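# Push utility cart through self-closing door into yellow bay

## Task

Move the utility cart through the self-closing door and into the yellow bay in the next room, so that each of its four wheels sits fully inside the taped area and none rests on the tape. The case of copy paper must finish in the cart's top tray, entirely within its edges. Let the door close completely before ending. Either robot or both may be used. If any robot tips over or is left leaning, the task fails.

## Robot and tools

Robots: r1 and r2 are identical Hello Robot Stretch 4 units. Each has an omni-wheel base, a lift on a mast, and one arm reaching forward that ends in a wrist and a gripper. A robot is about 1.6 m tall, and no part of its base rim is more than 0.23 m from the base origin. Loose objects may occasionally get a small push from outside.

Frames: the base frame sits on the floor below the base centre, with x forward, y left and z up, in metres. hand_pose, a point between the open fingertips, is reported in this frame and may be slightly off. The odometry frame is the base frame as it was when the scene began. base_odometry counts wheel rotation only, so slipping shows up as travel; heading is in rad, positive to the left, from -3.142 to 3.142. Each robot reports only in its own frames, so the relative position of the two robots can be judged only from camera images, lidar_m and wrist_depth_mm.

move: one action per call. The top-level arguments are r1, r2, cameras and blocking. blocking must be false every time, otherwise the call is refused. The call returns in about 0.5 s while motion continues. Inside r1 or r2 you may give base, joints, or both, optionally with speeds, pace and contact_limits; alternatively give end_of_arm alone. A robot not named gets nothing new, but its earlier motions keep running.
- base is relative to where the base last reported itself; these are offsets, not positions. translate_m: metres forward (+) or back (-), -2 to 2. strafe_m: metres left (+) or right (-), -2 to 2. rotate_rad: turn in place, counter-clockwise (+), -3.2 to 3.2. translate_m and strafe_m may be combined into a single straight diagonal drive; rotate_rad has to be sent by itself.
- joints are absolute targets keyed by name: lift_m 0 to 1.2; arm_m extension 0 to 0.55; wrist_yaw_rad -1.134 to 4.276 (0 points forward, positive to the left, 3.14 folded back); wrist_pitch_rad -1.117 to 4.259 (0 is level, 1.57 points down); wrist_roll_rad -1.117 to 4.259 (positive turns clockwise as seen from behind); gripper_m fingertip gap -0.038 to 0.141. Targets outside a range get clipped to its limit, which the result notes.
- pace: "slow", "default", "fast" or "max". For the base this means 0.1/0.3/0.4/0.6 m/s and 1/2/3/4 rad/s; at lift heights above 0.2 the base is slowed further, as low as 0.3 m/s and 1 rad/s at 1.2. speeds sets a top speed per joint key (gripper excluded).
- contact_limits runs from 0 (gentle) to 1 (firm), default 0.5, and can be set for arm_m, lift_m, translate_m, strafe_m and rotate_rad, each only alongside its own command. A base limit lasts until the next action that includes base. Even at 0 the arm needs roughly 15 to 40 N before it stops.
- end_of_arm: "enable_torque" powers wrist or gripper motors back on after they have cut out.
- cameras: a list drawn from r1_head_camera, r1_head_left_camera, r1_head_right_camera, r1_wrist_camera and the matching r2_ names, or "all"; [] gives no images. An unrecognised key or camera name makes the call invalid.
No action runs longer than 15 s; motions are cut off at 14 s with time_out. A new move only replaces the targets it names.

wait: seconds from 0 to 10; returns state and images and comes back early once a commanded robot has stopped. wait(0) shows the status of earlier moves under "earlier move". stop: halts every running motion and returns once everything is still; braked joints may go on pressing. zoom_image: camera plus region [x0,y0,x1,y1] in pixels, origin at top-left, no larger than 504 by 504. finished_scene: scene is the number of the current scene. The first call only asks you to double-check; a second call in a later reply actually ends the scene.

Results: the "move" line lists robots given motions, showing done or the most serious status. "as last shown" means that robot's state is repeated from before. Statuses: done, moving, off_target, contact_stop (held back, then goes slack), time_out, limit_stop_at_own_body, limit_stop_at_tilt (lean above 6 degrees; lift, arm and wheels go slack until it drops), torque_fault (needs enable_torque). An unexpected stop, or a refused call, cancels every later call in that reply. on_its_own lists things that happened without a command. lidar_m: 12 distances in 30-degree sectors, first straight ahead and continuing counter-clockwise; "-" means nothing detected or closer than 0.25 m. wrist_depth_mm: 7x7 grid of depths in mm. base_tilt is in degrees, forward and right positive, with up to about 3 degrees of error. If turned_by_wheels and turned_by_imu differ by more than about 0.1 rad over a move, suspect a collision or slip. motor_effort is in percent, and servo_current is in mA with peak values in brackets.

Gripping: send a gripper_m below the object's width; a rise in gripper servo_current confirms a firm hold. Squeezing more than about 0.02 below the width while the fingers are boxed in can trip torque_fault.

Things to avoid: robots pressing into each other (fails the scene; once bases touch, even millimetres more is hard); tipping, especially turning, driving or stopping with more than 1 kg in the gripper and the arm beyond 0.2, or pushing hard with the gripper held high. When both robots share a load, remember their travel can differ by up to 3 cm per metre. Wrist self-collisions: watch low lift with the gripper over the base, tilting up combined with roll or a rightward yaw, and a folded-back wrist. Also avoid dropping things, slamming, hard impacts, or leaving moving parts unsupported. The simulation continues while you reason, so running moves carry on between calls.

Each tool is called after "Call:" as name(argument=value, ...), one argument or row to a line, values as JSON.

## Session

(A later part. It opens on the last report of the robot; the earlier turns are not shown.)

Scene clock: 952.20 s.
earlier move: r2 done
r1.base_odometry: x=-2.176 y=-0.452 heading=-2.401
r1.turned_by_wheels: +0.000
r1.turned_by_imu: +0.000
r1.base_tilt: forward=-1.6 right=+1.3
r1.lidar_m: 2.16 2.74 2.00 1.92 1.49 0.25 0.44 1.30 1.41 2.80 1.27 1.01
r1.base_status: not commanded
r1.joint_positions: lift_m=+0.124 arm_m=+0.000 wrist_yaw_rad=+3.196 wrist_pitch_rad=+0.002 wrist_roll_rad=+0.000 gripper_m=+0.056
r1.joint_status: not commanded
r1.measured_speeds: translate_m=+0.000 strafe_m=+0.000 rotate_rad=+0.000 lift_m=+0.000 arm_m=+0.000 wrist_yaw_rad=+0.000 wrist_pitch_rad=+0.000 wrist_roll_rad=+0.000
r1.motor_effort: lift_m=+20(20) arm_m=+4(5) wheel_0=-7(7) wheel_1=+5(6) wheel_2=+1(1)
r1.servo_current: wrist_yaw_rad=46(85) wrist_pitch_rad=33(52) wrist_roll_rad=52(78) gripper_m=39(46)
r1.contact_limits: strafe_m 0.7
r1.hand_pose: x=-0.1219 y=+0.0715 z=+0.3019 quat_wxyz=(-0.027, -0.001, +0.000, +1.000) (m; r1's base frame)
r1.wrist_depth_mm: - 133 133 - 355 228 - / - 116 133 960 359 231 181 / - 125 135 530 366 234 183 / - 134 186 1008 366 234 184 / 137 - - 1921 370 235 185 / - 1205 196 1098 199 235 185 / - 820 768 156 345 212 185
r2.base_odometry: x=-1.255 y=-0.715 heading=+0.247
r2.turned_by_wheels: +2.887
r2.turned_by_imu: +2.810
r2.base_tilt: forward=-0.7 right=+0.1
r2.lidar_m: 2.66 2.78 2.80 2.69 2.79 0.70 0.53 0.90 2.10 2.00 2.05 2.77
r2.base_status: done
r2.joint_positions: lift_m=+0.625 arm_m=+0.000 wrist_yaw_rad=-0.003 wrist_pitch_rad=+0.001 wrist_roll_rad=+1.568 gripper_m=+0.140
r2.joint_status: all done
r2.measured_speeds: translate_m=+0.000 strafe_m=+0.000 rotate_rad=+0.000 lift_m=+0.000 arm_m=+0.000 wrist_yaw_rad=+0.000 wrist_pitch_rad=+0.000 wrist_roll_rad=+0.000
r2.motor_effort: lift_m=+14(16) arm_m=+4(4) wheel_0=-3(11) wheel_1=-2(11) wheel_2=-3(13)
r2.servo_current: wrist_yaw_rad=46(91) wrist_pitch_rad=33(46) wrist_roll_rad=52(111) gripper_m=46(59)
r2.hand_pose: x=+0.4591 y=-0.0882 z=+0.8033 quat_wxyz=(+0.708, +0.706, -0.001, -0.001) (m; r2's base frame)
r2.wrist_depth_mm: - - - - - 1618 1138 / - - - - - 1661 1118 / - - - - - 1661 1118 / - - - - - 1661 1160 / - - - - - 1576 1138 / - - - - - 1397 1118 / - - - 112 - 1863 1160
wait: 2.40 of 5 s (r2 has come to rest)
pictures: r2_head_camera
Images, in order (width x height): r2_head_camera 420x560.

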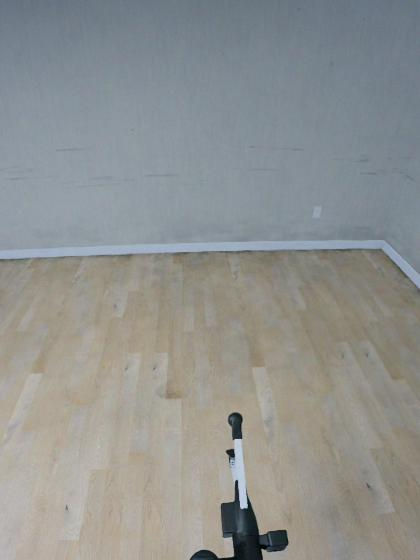

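Call:
move(
  r2={"base": {"rotate_rad": 0.05}, "pace": "default"},
  blocking=false,
  cameras=[],
)

Call:
wait(
  seconds=1.2,
  cameras=[],
)

Call:
move(
  r2={"base": {"translate_m": -0.57, "strafe_m": -0.70}, "pace": "default"},
  blocking=false,
  cameras=[],
)

Call:
wait(
  seconds=5,
  cameras=[],
)

Call:
move(
  r2={"base": {"translate_m": -1.45}, "pace": "default"},
  blocking=false,
  cameras=[],
)

Call:
wait(
  seconds=7,
  cameras=["r2_head_camera"],
)

Scene clock: 970.77 s.
move: r2 moving
r1.base_odometry: x=-2.176 y=-0.452 heading=-2.401
r1.turned_by_wheels: +0.000
r1.turned_by_imu: +0.000
r1.base_tilt: forward=-1.6 right=+1.3
r1.lidar_m: 2.16 2.80 2.02 1.91 1.48 0.25 0.43 1.30 1.41 2.79 1.23 1.03
r1.base_status: not commanded
r1.joint_positions: lift_m=+0.124 arm_m=+0.000 wrist_yaw_rad=+3.196 wrist_pitch_rad=+0.002 wrist_roll_rad=+0.000 gripper_m=+0.056
r1.joint_status: not commanded
r1.measured_speeds: translate_m=+0.000 strafe_m=+0.000 rotate_rad=+0.000 lift_m=+0.000 arm_m=+0.000 wrist_yaw_rad=+0.000 wrist_pitch_rad=+0.000 wrist_roll_rad=+0.000
r1.motor_effort: lift_m=+19(20) arm_m=+4(5) wheel_0=-7(7) wheel_1=+6(6) wheel_2=+1(1)
r1.servo_current: wrist_yaw_rad=65(65) wrist_pitch_rad=39(46) wrist_roll_rad=46(59) gripper_m=39(46)
r1.contact_limits: strafe_m 0.7
r1.hand_pose: x=-0.1219 y=+0.0715 z=+0.3019 quat_wxyz=(-0.027, -0.001, +0.000, +1.000) (m; r1's base frame)
r1.wrist_depth_mm: - 133 133 - 355 228 - / - 116 133 976 359 231 181 / - 125 135 530 364 234 182 / - 134 186 1008 368 234 184 / 138 - - 1983 368 234 185 / - 1229 196 1078 199 235 185 / - 809 759 156 345 212 185
r2.base_odometry: x=-1.255 y=-0.715 heading=+0.296
r2.turned_by_wheels: +0.049
r2.turned_by_imu: +0.048
r2.base_tilt: forward=-0.7 right=+0.1
r2.lidar_m: 2.66 2.80 2.79 2.69 2.84 0.66 0.53 2.80 2.05 2.00 2.06 2.76
r2.base_status: rotate_rad moving
r2.joint_positions: lift_m=+0.625 arm_m=+0.000 wrist_yaw_rad=-0.002 wrist_pitch_rad=+0.001 wrist_roll_rad=+1.568 gripper_m=+0.140
r2.joint_status: not commanded
r2.measured_speeds: translate_m=+0.000 strafe_m=+0.000 rotate_rad=+0.000 lift_m=+0.000 arm_m=+0.000 wrist_yaw_rad=+0.000 wrist_pitch_rad=+0.000 wrist_roll_rad=+0.000
r2.motor_effort: lift_m=+14(14) arm_m=+4(4) wheel_0=-7(8) wheel_1=-4(7) wheel_2=-4(9)
r2.servo_current: wrist_yaw_rad=46(59) wrist_pitch_rad=46(46) wrist_roll_rad=46(52) gripper_m=46(59)
r2.hand_pose: x=+0.4591 y=-0.0881 z=+0.8033 quat_wxyz=(+0.708, +0.706, -0.001, -0.001) (m; r2's base frame)
r2.wrist_depth_mm: - - - - - 1576 1118 / - - - - - 1618 1138 / - - - - - 1661 1160 / - - - - - 1708 1138 / - - - - - 1576 1138 / - - - - - 1397 1160 / - - - 112 - 1863 1160
pictures: none
No camera images: "cameras" was empty.

Scene clock: 970.87 s.
earlier move: r2 done
r1.base_odometry: x=-2.176 y=-0.452 heading=-2.401
r1.turned_by_wheels: +0.000
r1.turned_by_imu: +0.000
r1.base_tilt: forward=-1.6 right=+1.3
r1.lidar_m: 2.19 2.78 2.04 1.92 1.49 0.25 0.42 1.31 1.39 2.77 1.25 1.04
r1.base_status: not commanded
r1.joint_positions: lift_m=+0.124 arm_m=+0.000 wrist_yaw_rad=+3.196 wrist_pitch_rad=+0.002 wrist_roll_rad=+0.000 gripper_m=+0.056
r1.joint_status: not commanded
r1.measured_speeds: translate_m=+0.000 strafe_m=+0.000 rotate_rad=+0.000 lift_m=+0.000 arm_m=+0.000 wrist_yaw_rad=+0.000 wrist_pitch_rad=+0.000 wrist_roll_rad=+0.000
r1.motor_effort: lift_m=+20(20) arm_m=+4(5) wheel_0=-6(7) wheel_1=+6(6) wheel_2=+1(1)
r1.servo_current: wrist_yaw_rad=46(65) wrist_pitch_rad=52(52) wrist_roll_rad=39(59) gripper_m=39(46)
r1.contact_limits: strafe_m 0.7
r1.hand_pose: x=-0.1219 y=+0.0715 z=+0.3019 quat_wxyz=(-0.027, -0.001, +0.000, +1.000) (m; r1's base frame)
r1.wrist_depth_mm: - 133 133 - 355 229 - / - 116 133 960 359 230 181 / - 125 135 530 364 233 183 / - 134 186 1008 368 234 184 / 137 - - 1983 368 234 185 / - 1229 197 1098 199 235 185 / - 809 759 156 345 212 185
r2.base_odometry: x=-1.255 y=-0.715 heading=+0.296
r2.turned_by_wheels: +0.000
r2.turned_by_imu: +0.000
r2.base_tilt: forward=-0.7 right=+0.1
r2.lidar_m: 2.64 2.81 2.78 2.70 2.83 0.66 0.54 2.82 2.07 2.00 2.08 2.79
r2.base_status: done
r2.joint_positions: lift_m=+0.625 arm_m=+0.000 wrist_yaw_rad=-0.002 wrist_pitch_rad=+0.001 wrist_roll_rad=+1.568 gripper_m=+0.140
r2.joint_status: not commanded
r2.measured_speeds: translate_m=+0.000 strafe_m=+0.000 rotate_rad=+0.000 lift_m=+0.000 arm_m=+0.000 wrist_yaw_rad=+0.000 wrist_pitch_rad=+0.000 wrist_roll_rad=+0.000
r2.motor_effort: lift_m=+14(14) arm_m=+4(4) wheel_0=-4(8) wheel_1=-4(7) wheel_2=-5(9)
r2.servo_current: wrist_yaw_rad=46(59) wrist_pitch_rad=39(46) wrist_roll_rad=39(52) gripper_m=59(59)
r2.hand_pose: x=+0.4591 y=-0.0881 z=+0.8033 quat_wxyz=(+0.708, +0.706, -0.001, -0.001) (m; r2's base frame)
r2.wrist_depth_mm: - - - - - 1618 1118 / - - - - - 1661 1138 / - - - - - 1661 1160 / - - - - - 1708 1138 / - - - - - 1537 1182 / - - - - - 1336 1160 / - - - 112 - 1808 1138
wait: 0.10 of 1.2 s (r2 has come to rest)
pictures: none
No camera images: "cameras" was empty.

Scene clock: 971.37 s.
move: r2 moving
r1.base_odometry: x=-2.176 y=-0.452 heading=-2.401
r1.turned_by_wheels: +0.000
r1.turned_by_imu: +0.000
r1.base_tilt: forward=-1.6 right=+1.3
r1.lidar_m: 4.82 2.78 2.01 1.93 1.46 0.25 0.43 1.28 1.40 2.80 1.27 1.01
r1.base_status: not commanded
r1.joint_positions: lift_m=+0.124 arm_m=+0.000 wrist_yaw_rad=+3.196 wrist_pitch_rad=+0.002 wrist_roll_rad=+0.000 gripper_m=+0.056
r1.joint_status: not commanded
r1.measured_speeds: translate_m=+0.000 strafe_m=+0.000 rotate_rad=+0.000 lift_m=+0.000 arm_m=+0.000 wrist_yaw_rad=+0.000 wrist_pitch_rad=+0.000 wrist_roll_rad=+0.000
r1.motor_effort: lift_m=+20(20) arm_m=+4(5) wheel_0=-6(7) wheel_1=+6(6) wheel_2=+1(1)
r1.servo_current: wrist_yaw_rad=39(52) wrist_pitch_rad=46(46) wrist_roll_rad=52(59) gripper_m=46(46)
r1.contact_limits: strafe_m 0.7
r1.hand_pose: x=-0.1219 y=+0.0715 z=+0.3019 quat_wxyz=(-0.027, -0.001, +0.000, +1.000) (m; r1's base frame)
r1.wrist_depth_mm: - 133 133 - 355 229 - / - 116 133 946 357 231 181 / - 125 136 530 364 233 183 / - 134 186 1008 368 234 185 / 138 - - - 368 235 185 / - 1229 197 1098 199 235 185 / - 809 750 156 345 213 185
r2.base_odometry: x=-1.267 y=-0.744 heading=+0.296
r2.turned_by_wheels: +0.000
r2.turned_by_imu: +0.000
r2.base_tilt: forward=-0.7 right=+0.1
r2.lidar_m: 2.68 2.82 2.80 2.70 2.88 0.62 0.50 2.78 2.05 1.98 2.03 2.76
r2.base_status: translate_m moving; strafe_m moving
r2.joint_positions: lift_m=+0.625 arm_m=+0.000 wrist_yaw_rad=-0.002 wrist_pitch_rad=+0.001 wrist_roll_rad=+1.568 gripper_m=+0.140
r2.joint_status: not commanded
r2.measured_speeds: translate_m=-0.078 strafe_m=-0.096 rotate_rad=-0.001 lift_m=+0.000 arm_m=+0.000 wrist_yaw_rad=+0.000 wrist_pitch_rad=+0.000 wrist_roll_rad=+0.000
r2.motor_effort: lift_m=+14(14) arm_m=+4(4) wheel_0=+4(10) wheel_1=-12(12) wheel_2=+9(10)
r2.servo_current: wrist_yaw_rad=46(59) wrist_pitch_rad=39(46) wrist_roll_rad=52(59) gripper_m=52(52)
r2.hand_pose: x=+0.4591 y=-0.0881 z=+0.8033 quat_wxyz=(+0.708, +0.706, -0.001, -0.001) (m; r2's base frame)
r2.wrist_depth_mm: - - - - - 1618 1138 / - - - - - 1708 1138 / - - - - - 1661 1160 / - - - - - 1708 1160 / - - - - - 1537 1160 / - - - - - 1366 1182 / - - - 112 - 1756 1160
pictures: none
No camera images: "cameras" was empty.

Scene clock: 975.33 s.
earlier move: r2 done
r1.base_odometry: x=-2.176 y=-0.452 heading=-2.401
r1.turned_by_wheels: +0.000
r1.turned_by_imu: +0.000
r1.base_tilt: forward=-1.6 right=+1.3
r1.lidar_m: 4.82 2.77 2.02 1.92 1.48 0.25 0.42 1.30 1.37 2.79 1.24 1.05
r1.base_status: not commanded
r1.joint_positions: lift_m=+0.124 arm_m=+0.000 wrist_yaw_rad=+3.196 wrist_pitch_rad=+0.002 wrist_roll_rad=+0.000 gripper_m=+0.056
r1.joint_status: not commanded
r1.measured_speeds: translate_m=+0.000 strafe_m=+0.000 rotate_rad=+0.000 lift_m=+0.000 arm_m=+0.000 wrist_yaw_rad=+0.000 wrist_pitch_rad=+0.000 wrist_roll_rad=+0.000
r1.motor_effort: lift_m=+19(20) arm_m=+4(5) wheel_0=-7(7) wheel_1=+6(6) wheel_2=+1(1)
r1.servo_current: wrist_yaw_rad=52(65) wrist_pitch_rad=33(52) wrist_roll_rad=46(72) gripper_m=33(52)
r1.contact_limits: strafe_m 0.7
r1.hand_pose: x=-0.1219 y=+0.0715 z=+0.3019 quat_wxyz=(-0.027, -0.001, +0.000, +1.000) (m; r1's base frame)
r1.wrist_depth_mm: - 133 133 - 353 228 - / - 116 133 960 359 231 181 / - 125 135 530 364 233 183 / - 134 186 991 366 233 184 / 137 - - 1983 370 235 185 / - 1229 197 1098 198 236 185 / - 798 759 156 345 212 185
r2.base_odometry: x=-1.596 y=-1.550 heading=+0.297
r2.turned_by_wheels: +0.000
r2.turned_by_imu: -0.001
r2.base_tilt: forward=-0.7 right=+0.0
r2.lidar_m: 3.21 3.39 3.49 0.55 0.56 0.62 2.54 1.80 1.33 1.29 1.34 1.88
r2.base_status: done
r2.joint_positions: lift_m=+0.625 arm_m=+0.000 wrist_yaw_rad=-0.002 wrist_pitch_rad=+0.001 wrist_roll_rad=+1.568 gripper_m=+0.140
r2.joint_status: not commanded
r2.measured_speeds: translate_m=+0.000 strafe_m=+0.000 rotate_rad=+0.000 lift_m=+0.000 arm_m=+0.000 wrist_yaw_rad=+0.000 wrist_pitch_rad=+0.000 wrist_roll_rad=+0.000
r2.motor_effort: lift_m=+14(14) arm_m=+4(4) wheel_0=+3(10) wheel_1=-2(13) wheel_2=+4(12)
r2.servo_current: wrist_yaw_rad=39(59) wrist_pitch_rad=39(46) wrist_roll_rad=46(65) gripper_m=52(59)
r2.hand_pose: x=+0.4591 y=-0.0881 z=+0.8033 quat_wxyz=(+0.708, +0.706, -0.001, -0.001) (m; r2's base frame)
r2.wrist_depth_mm: - - - - - 1661 1138 / - - - - - 1661 1138 / - - - - - 1661 1138 / - - - - - 1708 1160 / - - - - - 1537 1138 / - - - - - 1430 1160 / - - - 112 - 1808 1160
wait: 3.97 of 5 s (r2 has come to rest)
pictures: none
No camera images: "cameras" was empty.

Scene clock: 975.83 s.
move: r2 moving
r1.base_odometry: x=-2.176 y=-0.452 heading=-2.401
r1.turned_by_wheels: +0.000
r1.turned_by_imu: +0.000
r1.base_tilt: forward=-1.7 right=+1.3
r1.lidar_m: 4.82 2.77 2.03 1.92 1.45 0.25 0.42 1.29 1.37 2.78 1.24 1.03
r1.base_status: not commanded
r1.joint_positions: lift_m=+0.124 arm_m=+0.000 wrist_yaw_rad=+3.196 wrist_pitch_rad=+0.002 wrist_roll_rad=+0.000 gripper_m=+0.056
r1.joint_status: not commanded
r1.measured_speeds: translate_m=+0.000 strafe_m=+0.000 rotate_rad=+0.000 lift_m=+0.000 arm_m=+0.000 wrist_yaw_rad=+0.000 wrist_pitch_rad=+0.000 wrist_roll_rad=+0.000
r1.motor_effort: lift_m=+19(20) arm_m=+5(5) wheel_0=-7(7) wheel_1=+6(6) wheel_2=+1(1)
r1.servo_current: wrist_yaw_rad=59(59) wrist_pitch_rad=46(52) wrist_roll_rad=65(65) gripper_m=39(46)
r1.contact_limits: strafe_m 0.7
r1.hand_pose: x=-0.1219 y=+0.0715 z=+0.3019 quat_wxyz=(-0.027, -0.001, +0.000, +1.000) (m; r1's base frame)
r1.wrist_depth_mm: - 133 133 - 355 228 - / - 116 133 960 359 231 181 / - 125 136 525 364 233 183 / - 134 186 1008 368 233 184 / 137 - - 1983 370 234 185 / - 1255 196 1098 198 235 185 / - 820 759 156 345 211 185
r2.base_odometry: x=-1.626 y=-1.560 heading=+0.296
r2.turned_by_wheels: +0.000
r2.turned_by_imu: +0.000
r2.base_tilt: forward=-0.7 right=+0.1
r2.lidar_m: 3.22 3.39 3.50 0.56 0.52 0.61 2.53 1.80 1.33 1.29 1.35 1.87
r2.base_status: translate_m moving
r2.joint_positions: lift_m=+0.625 arm_m=+0.000 wrist_yaw_rad=-0.002 wrist_pitch_rad=+0.001 wrist_roll_rad=+1.568 gripper_m=+0.140
r2.joint_status: not commanded
r2.measured_speeds: translate_m=-0.124 strafe_m=+0.001 rotate_rad=+0.005 lift_m=+0.000 arm_m=+0.000 wrist_yaw_rad=+0.000 wrist_pitch_rad=+0.000 wrist_roll_rad=+0.000
r2.motor_effort: lift_m=+14(14) arm_m=+4(4) wheel_0=-6(11) wheel_1=-7(9) wheel_2=+14(14)
r2.servo_current: wrist_yaw_rad=39(52) wrist_pitch_rad=39(39) wrist_roll_rad=39(59) gripper_m=59(59)
r2.hand_pose: x=+0.4591 y=-0.0881 z=+0.8033 quat_wxyz=(+0.708, +0.706, -0.001, -0.001) (m; r2's base frame)
r2.wrist_depth_mm: - - - - - 1576 1138 / - - - - - 1708 1138 / - - - - - 1661 1138 / - - - - - 1661 1160 / - - - - - 1537 1138 / - - - - - 1397 1138 / - - - 112 - 1808 1138
pictures: none
No camera images: "cameras" was empty.

Scene clock: 981.63 s.
earlier move: r2 done
r1.base_odometry: x=-2.176 y=-0.452 heading=-2.401
r1.turned_by_wheels: +0.000
r1.turned_by_imu: +0.000
r1.base_tilt: forward=-1.6 right=+1.2
r1.lidar_m: 4.82 2.80 2.02 1.91 1.47 0.25 0.42 1.31 1.38 1.29 1.23 1.04
r1.base_status: not commanded
r1.joint_positions: lift_m=+0.124 arm_m=+0.000 wrist_yaw_rad=+3.196 wrist_pitch_rad=+0.002 wrist_roll_rad=+0.000 gripper_m=+0.056
r1.joint_status: not commanded
r1.measured_speeds: translate_m=+0.000 strafe_m=+0.000 rotate_rad=+0.000 lift_m=+0.000 arm_m=+0.000 wrist_yaw_rad=+0.000 wrist_pitch_rad=+0.000 wrist_roll_rad=+0.000
r1.motor_effort: lift_m=+19(20) arm_m=+5(5) wheel_0=-7(7) wheel_1=+6(6) wheel_2=+1(1)
r1.servo_current: wrist_yaw_rad=39(72) wrist_pitch_rad=39(52) wrist_roll_rad=52(72) gripper_m=39(52)
r1.contact_limits: strafe_m 0.7
r1.hand_pose: x=-0.1219 y=+0.0715 z=+0.3019 quat_wxyz=(-0.027, -0.001, +0.000, +1.000) (m; r1's base frame)
r1.wrist_depth_mm: - 133 133 - 355 228 - / - 116 133 976 357 231 182 / - 125 135 530 364 234 183 / - 134 186 1008 368 234 184 / 137 - - 1983 368 235 185 / - 1229 197 1098 198 236 185 / - 809 768 156 345 212 184
r2.base_odometry: x=-2.982 y=-1.974 heading=+0.296
r2.turned_by_wheels: +0.000
r2.turned_by_imu: -0.001
r2.base_tilt: forward=-0.7 right=+0.1
r2.lidar_m: 4.63 0.87 0.95 1.31 1.71 1.14 1.10 1.17 1.30 1.24 1.32 1.86
r2.base_status: done
r2.joint_positions: lift_m=+0.625 arm_m=+0.000 wrist_yaw_rad=-0.002 wrist_pitch_rad=+0.001 wrist_roll_rad=+1.568 gripper_m=+0.140
r2.joint_status: not commanded
r2.measured_speeds: translate_m=+0.000 strafe_m=+0.000 rotate_rad=+0.000 lift_m=+0.000 arm_m=+0.000 wrist_yaw_rad=+0.000 wrist_pitch_rad=+0.000 wrist_roll_rad=+0.000
r2.motor_effort: lift_m=+14(14) arm_m=+4(4) wheel_0=-3(11) wheel_1=-3(10) wheel_2=+2(14)
r2.servo_current: wrist_yaw_rad=59(59) wrist_pitch_rad=39(46) wrist_roll_rad=52(65) gripper_m=46(59)
r2.hand_pose: x=+0.4591 y=-0.0881 z=+0.8033 quat_wxyz=(+0.708, +0.706, -0.001, -0.001) (m; r2's base frame)
r2.wrist_depth_mm: - - - - - 1618 1138 / - - - - - 1661 1138 / - - - - - 1661 1160 / - - - - - 1661 1160 / - - - - - 1537 1160 / - - - - - 1397 1138 / - - - 112 - 1863 1138
wait: 5.80 of 7 s (r2 has come to rest)
pictures: r2_head_camera
Images, in order (width x height): r2_head_camera 420x560.

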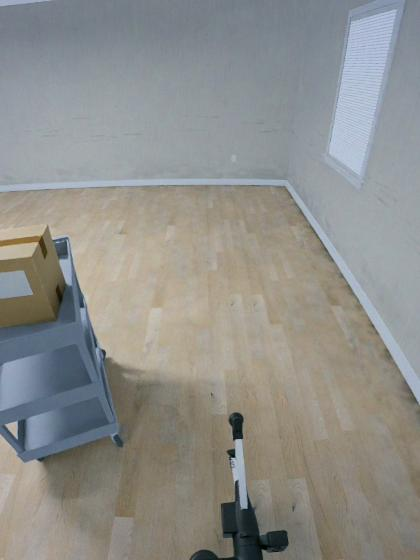

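Call:
move(
  blocking=false,
  cameras=["r2_head_camera", "r1_head_camera"],
)

Scene clock: 1008.50 s.
r1.base_odometry: x=-2.176 y=-0.452 heading=-2.401
r1.turned_by_wheels: +0.000
r1.turned_by_imu: +0.000
r1.base_tilt: forward=-1.6 right=+1.2
r1.lidar_m: 4.83 2.78 2.01 1.93 1.49 0.25 0.40 1.30 1.38 1.29 1.25 1.03
r1.base_status: not commanded
r1.joint_positions: lift_m=+0.124 arm_m=+0.000 wrist_yaw_rad=+3.196 wrist_pitch_rad=+0.002 wrist_roll_rad=+0.000 gripper_m=+0.056
r1.joint_status: not commanded
r1.measured_speeds: translate_m=+0.000 strafe_m=+0.000 rotate_rad=+0.000 lift_m=+0.000 arm_m=+0.000 wrist_yaw_rad=+0.000 wrist_pitch_rad=+0.000 wrist_roll_rad=+0.000
r1.motor_effort: lift_m=+20(20) arm_m=+4(5) wheel_0=-6(7) wheel_1=+6(6) wheel_2=+1(1)
r1.servo_current: wrist_yaw_rad=52(72) wrist_pitch_rad=46(52) wrist_roll_rad=46(72) gripper_m=39(52)
r1.contact_limits: strafe_m 0.7
r1.hand_pose: x=-0.1219 y=+0.0715 z=+0.3019 quat_wxyz=(-0.027, -0.001, +0.000, +1.000) (m; r1's base frame)
r1.wrist_depth_mm: - 133 133 - 357 228 - / - 116 133 976 359 230 181 / - 125 135 530 362 233 182 / - 134 186 991 368 233 184 / 137 - - 1983 366 235 185 / - 1229 197 1098 199 235 185 / - 809 759 156 345 213 185
r2.base_odometry: x=-2.982 y=-1.974 heading=+0.296
r2.turned_by_wheels: +0.000
r2.turned_by_imu: +0.000
r2.base_tilt: forward=-0.6 right=+0.0
r2.lidar_m: 4.67 0.87 0.97 1.28 1.70 1.13 1.10 1.15 1.29 1.25 1.32 1.77
r2.base_status: done
r2.joint_positions: lift_m=+0.625 arm_m=+0.000 wrist_yaw_rad=-0.002 wrist_pitch_rad=+0.001 wrist_roll_rad=+1.568 gripper_m=+0.140
r2.joint_status: not commanded
r2.measured_speeds: translate_m=+0.000 strafe_m=+0.000 rotate_rad=+0.000 lift_m=+0.000 arm_m=+0.000 wrist_yaw_rad=+0.000 wrist_pitch_rad=+0.000 wrist_roll_rad=+0.000
r2.motor_effort: lift_m=+14(14) arm_m=+4(4) wheel_0=-3(11) wheel_1=-3(10) wheel_2=+2(14)
r2.servo_current: wrist_yaw_rad=52(59) wrist_pitch_rad=39(46) wrist_roll_rad=33(65) gripper_m=59(59)
r2.hand_pose: x=+0.4591 y=-0.0881 z=+0.8033 quat_wxyz=(+0.708, +0.706, -0.001, -0.001) (m; r2's base frame)
r2.wrist_depth_mm: - - - - - 1618 1138 / - - - - - 1661 1160 / - - - - - 1708 1138 / - - - - - 1708 1160 / - - - - - 1537 1160 / - - - - - 1336 1138 / - - - 112 - 1808 1138
pictures: r1_head_camera, r2_head_camera
Images, in order (width x height): r1_head_camera 420x560, r2_head_camera 420x560.

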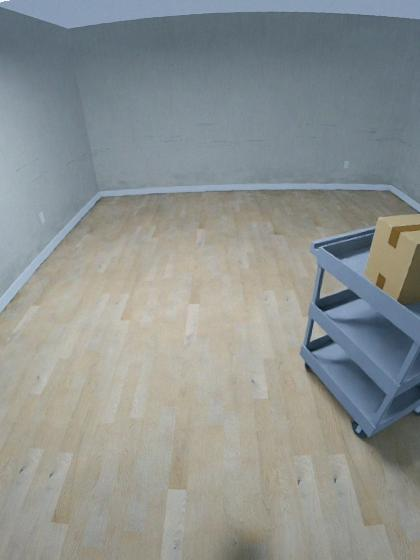

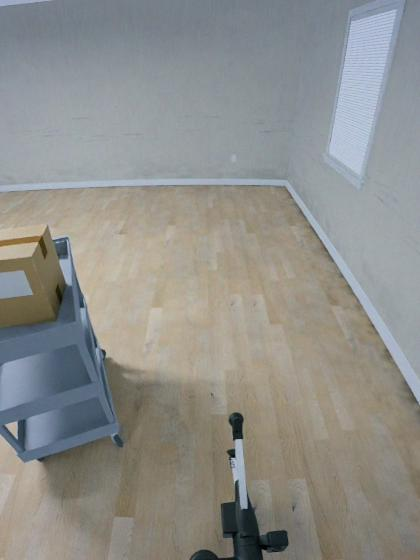

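Call:
move(
  r2={"base": {"strafe_m": 0.5}},
  blocking=false,
  cameras=[],
)

Call:
wait(
  seconds=6,
  cameras=["r2_head_camera", "r2_wrist_camera"],
)

Scene clock: 1016.83 s.
move: r2 moving
r1.base_odometry: x=-2.176 y=-0.452 heading=-2.401
r1.turned_by_wheels: +0.000
r1.turned_by_imu: +0.000
r1.base_tilt: forward=-1.6 right=+1.3
r1.lidar_m: 4.80 2.79 2.02 1.93 1.48 0.25 0.43 1.31 1.39 1.28 1.24 1.06
r1.base_status: not commanded
r1.joint_positions: lift_m=+0.124 arm_m=+0.000 wrist_yaw_rad=+3.196 wrist_pitch_rad=+0.002 wrist_roll_rad=+0.000 gripper_m=+0.056
r1.joint_status: not commanded
r1.measured_speeds: translate_m=+0.000 strafe_m=+0.000 rotate_rad=+0.000 lift_m=+0.000 arm_m=+0.000 wrist_yaw_rad=+0.000 wrist_pitch_rad=+0.000 wrist_roll_rad=+0.000
r1.motor_effort: lift_m=+19(20) arm_m=+5(5) wheel_0=-7(7) wheel_1=+6(6) wheel_2=+1(1)
r1.servo_current: wrist_yaw_rad=52(65) wrist_pitch_rad=39(46) wrist_roll_rad=52(65) gripper_m=39(46)
r1.contact_limits: strafe_m 0.7
r1.hand_pose: x=-0.1219 y=+0.0715 z=+0.3019 quat_wxyz=(-0.027, -0.001, +0.000, +1.000) (m; r1's base frame)
r1.wrist_depth_mm: - 133 133 - 355 229 - / - 116 133 976 359 231 181 / - 125 135 530 364 233 183 / - 134 186 1008 368 234 184 / 137 - - 1983 368 235 185 / - 1205 197 1098 198 236 185 / - 809 759 156 345 213 185
r2.base_odometry: x=-2.993 y=-1.939 heading=+0.296
r2.turned_by_wheels: +0.000
r2.turned_by_imu: +0.000
r2.base_tilt: forward=-0.6 right=+0.1
r2.lidar_m: 4.65 0.87 0.93 1.26 1.67 1.12 1.10 1.16 1.34 1.27 1.34 1.91
r2.base_status: strafe_m moving
r2.joint_positions: lift_m=+0.625 arm_m=+0.000 wrist_yaw_rad=-0.002 wrist_pitch_rad=+0.001 wrist_roll_rad=+1.568 gripper_m=+0.140
r2.joint_status: not commanded
r2.measured_speeds: translate_m=+0.001 strafe_m=+0.141 rotate_rad=-0.007 lift_m=+0.000 arm_m=+0.000 wrist_yaw_rad=+0.000 wrist_pitch_rad=+0.000 wrist_roll_rad=+0.000
r2.motor_effort: lift_m=+14(14) arm_m=+4(4) wheel_0=-10(11) wheel_1=+11(12) wheel_2=-1(2)
r2.servo_current: wrist_yaw_rad=46(52) wrist_pitch_rad=33(46) wrist_roll_rad=52(65) gripper_m=52(52)
r2.hand_pose: x=+0.4591 y=-0.0881 z=+0.8033 quat_wxyz=(+0.708, +0.706, -0.001, -0.001) (m; r2's base frame)
r2.wrist_depth_mm: - - - - - 1618 1138 / - - - - - 1661 1160 / - - - - - 1661 1138 / - - - - - 1661 1160 / - - - - - 1537 1138 / - - - - - 1366 1138 / - - - 112 - 1921 1138
pictures: none
No camera images: "cameras" was empty.

Scene clock: 1019.33 s.
earlier move: r2 done
r1.base_odometry: x=-2.176 y=-0.452 heading=-2.401
r1.turned_by_wheels: +0.000
r1.turned_by_imu: +0.000
r1.base_tilt: forward=-1.5 right=+1.3
r1.lidar_m: 4.81 2.79 2.02 1.93 1.46 0.25 0.43 1.30 1.36 0.81 0.85 1.02
r1.base_status: not commanded
r1.joint_positions: lift_m=+0.124 arm_m=+0.000 wrist_yaw_rad=+3.196 wrist_pitch_rad=+0.002 wrist_roll_rad=+0.000 gripper_m=+0.056
r1.joint_status: not commanded
r1.measured_speeds: translate_m=+0.000 strafe_m=+0.000 rotate_rad=+0.000 lift_m=+0.000 arm_m=+0.000 wrist_yaw_rad=+0.000 wrist_pitch_rad=+0.000 wrist_roll_rad=+0.000
r1.motor_effort: lift_m=+20(20) arm_m=+4(5) wheel_0=-7(7) wheel_1=+6(6) wheel_2=+1(1)
r1.servo_current: wrist_yaw_rad=46(65) wrist_pitch_rad=46(52) wrist_roll_rad=39(72) gripper_m=39(46)
r1.contact_limits: strafe_m 0.7
r1.hand_pose: x=-0.1219 y=+0.0715 z=+0.3019 quat_wxyz=(-0.027, -0.001, +0.000, +1.000) (m; r1's base frame)
r1.wrist_depth_mm: - 133 133 - 357 228 - / - 117 133 960 359 230 181 / - 125 136 530 364 233 183 / - 134 186 991 366 233 184 / 138 - - 1983 368 235 185 / - 1229 197 1098 199 235 185 / - 820 759 156 345 212 185
r2.base_odometry: x=-3.128 y=-1.496 heading=+0.296
r2.turned_by_wheels: +0.000
r2.turned_by_imu: +0.001
r2.base_tilt: forward=-0.7 right=+0.1
r2.lidar_m: 0.67 0.69 3.07 0.80 0.90 1.47 1.08 1.15 1.63 1.73 1.84 2.56
r2.base_status: done
r2.joint_positions: lift_m=+0.625 arm_m=+0.000 wrist_yaw_rad=-0.002 wrist_pitch_rad=+0.001 wrist_roll_rad=+1.568 gripper_m=+0.140
r2.joint_status: not commanded
r2.measured_speeds: translate_m=+0.000 strafe_m=+0.000 rotate_rad=+0.000 lift_m=+0.000 arm_m=+0.000 wrist_yaw_rad=+0.000 wrist_pitch_rad=+0.000 wrist_roll_rad=+0.000
r2.motor_effort: lift_m=+14(14) arm_m=+4(4) wheel_0=-3(12) wheel_1=+3(13) wheel_2=+0(2)
r2.servo_current: wrist_yaw_rad=39(59) wrist_pitch_rad=39(52) wrist_roll_rad=39(65) gripper_m=52(59)
r2.hand_pose: x=+0.4591 y=-0.0881 z=+0.8033 quat_wxyz=(+0.708, +0.706, -0.001, -0.001) (m; r2's base frame)
r2.wrist_depth_mm: - - - - - 1661 1098 / - - - - - 1661 1118 / - - - - - 1661 1138 / - - - - - 1661 1138 / - - - 580 - 574 - / - - 661 166 1060 185 - / - - 668 112 - - -
wait: 2.50 of 6 s (r2 has come to rest)
pictures: r2_head_camera, r2_wrist_camera
Images, in order (width x height): r2_head_camera 420x560, r2_wrist_camera 616x392.

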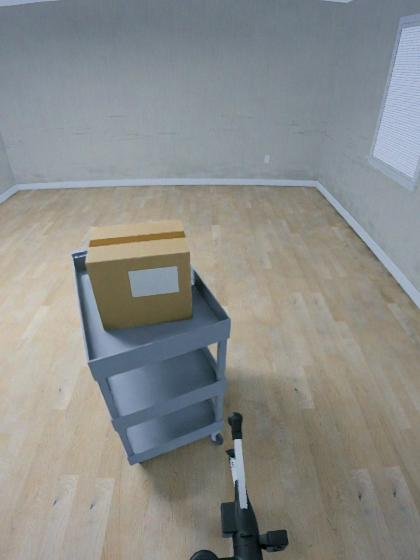

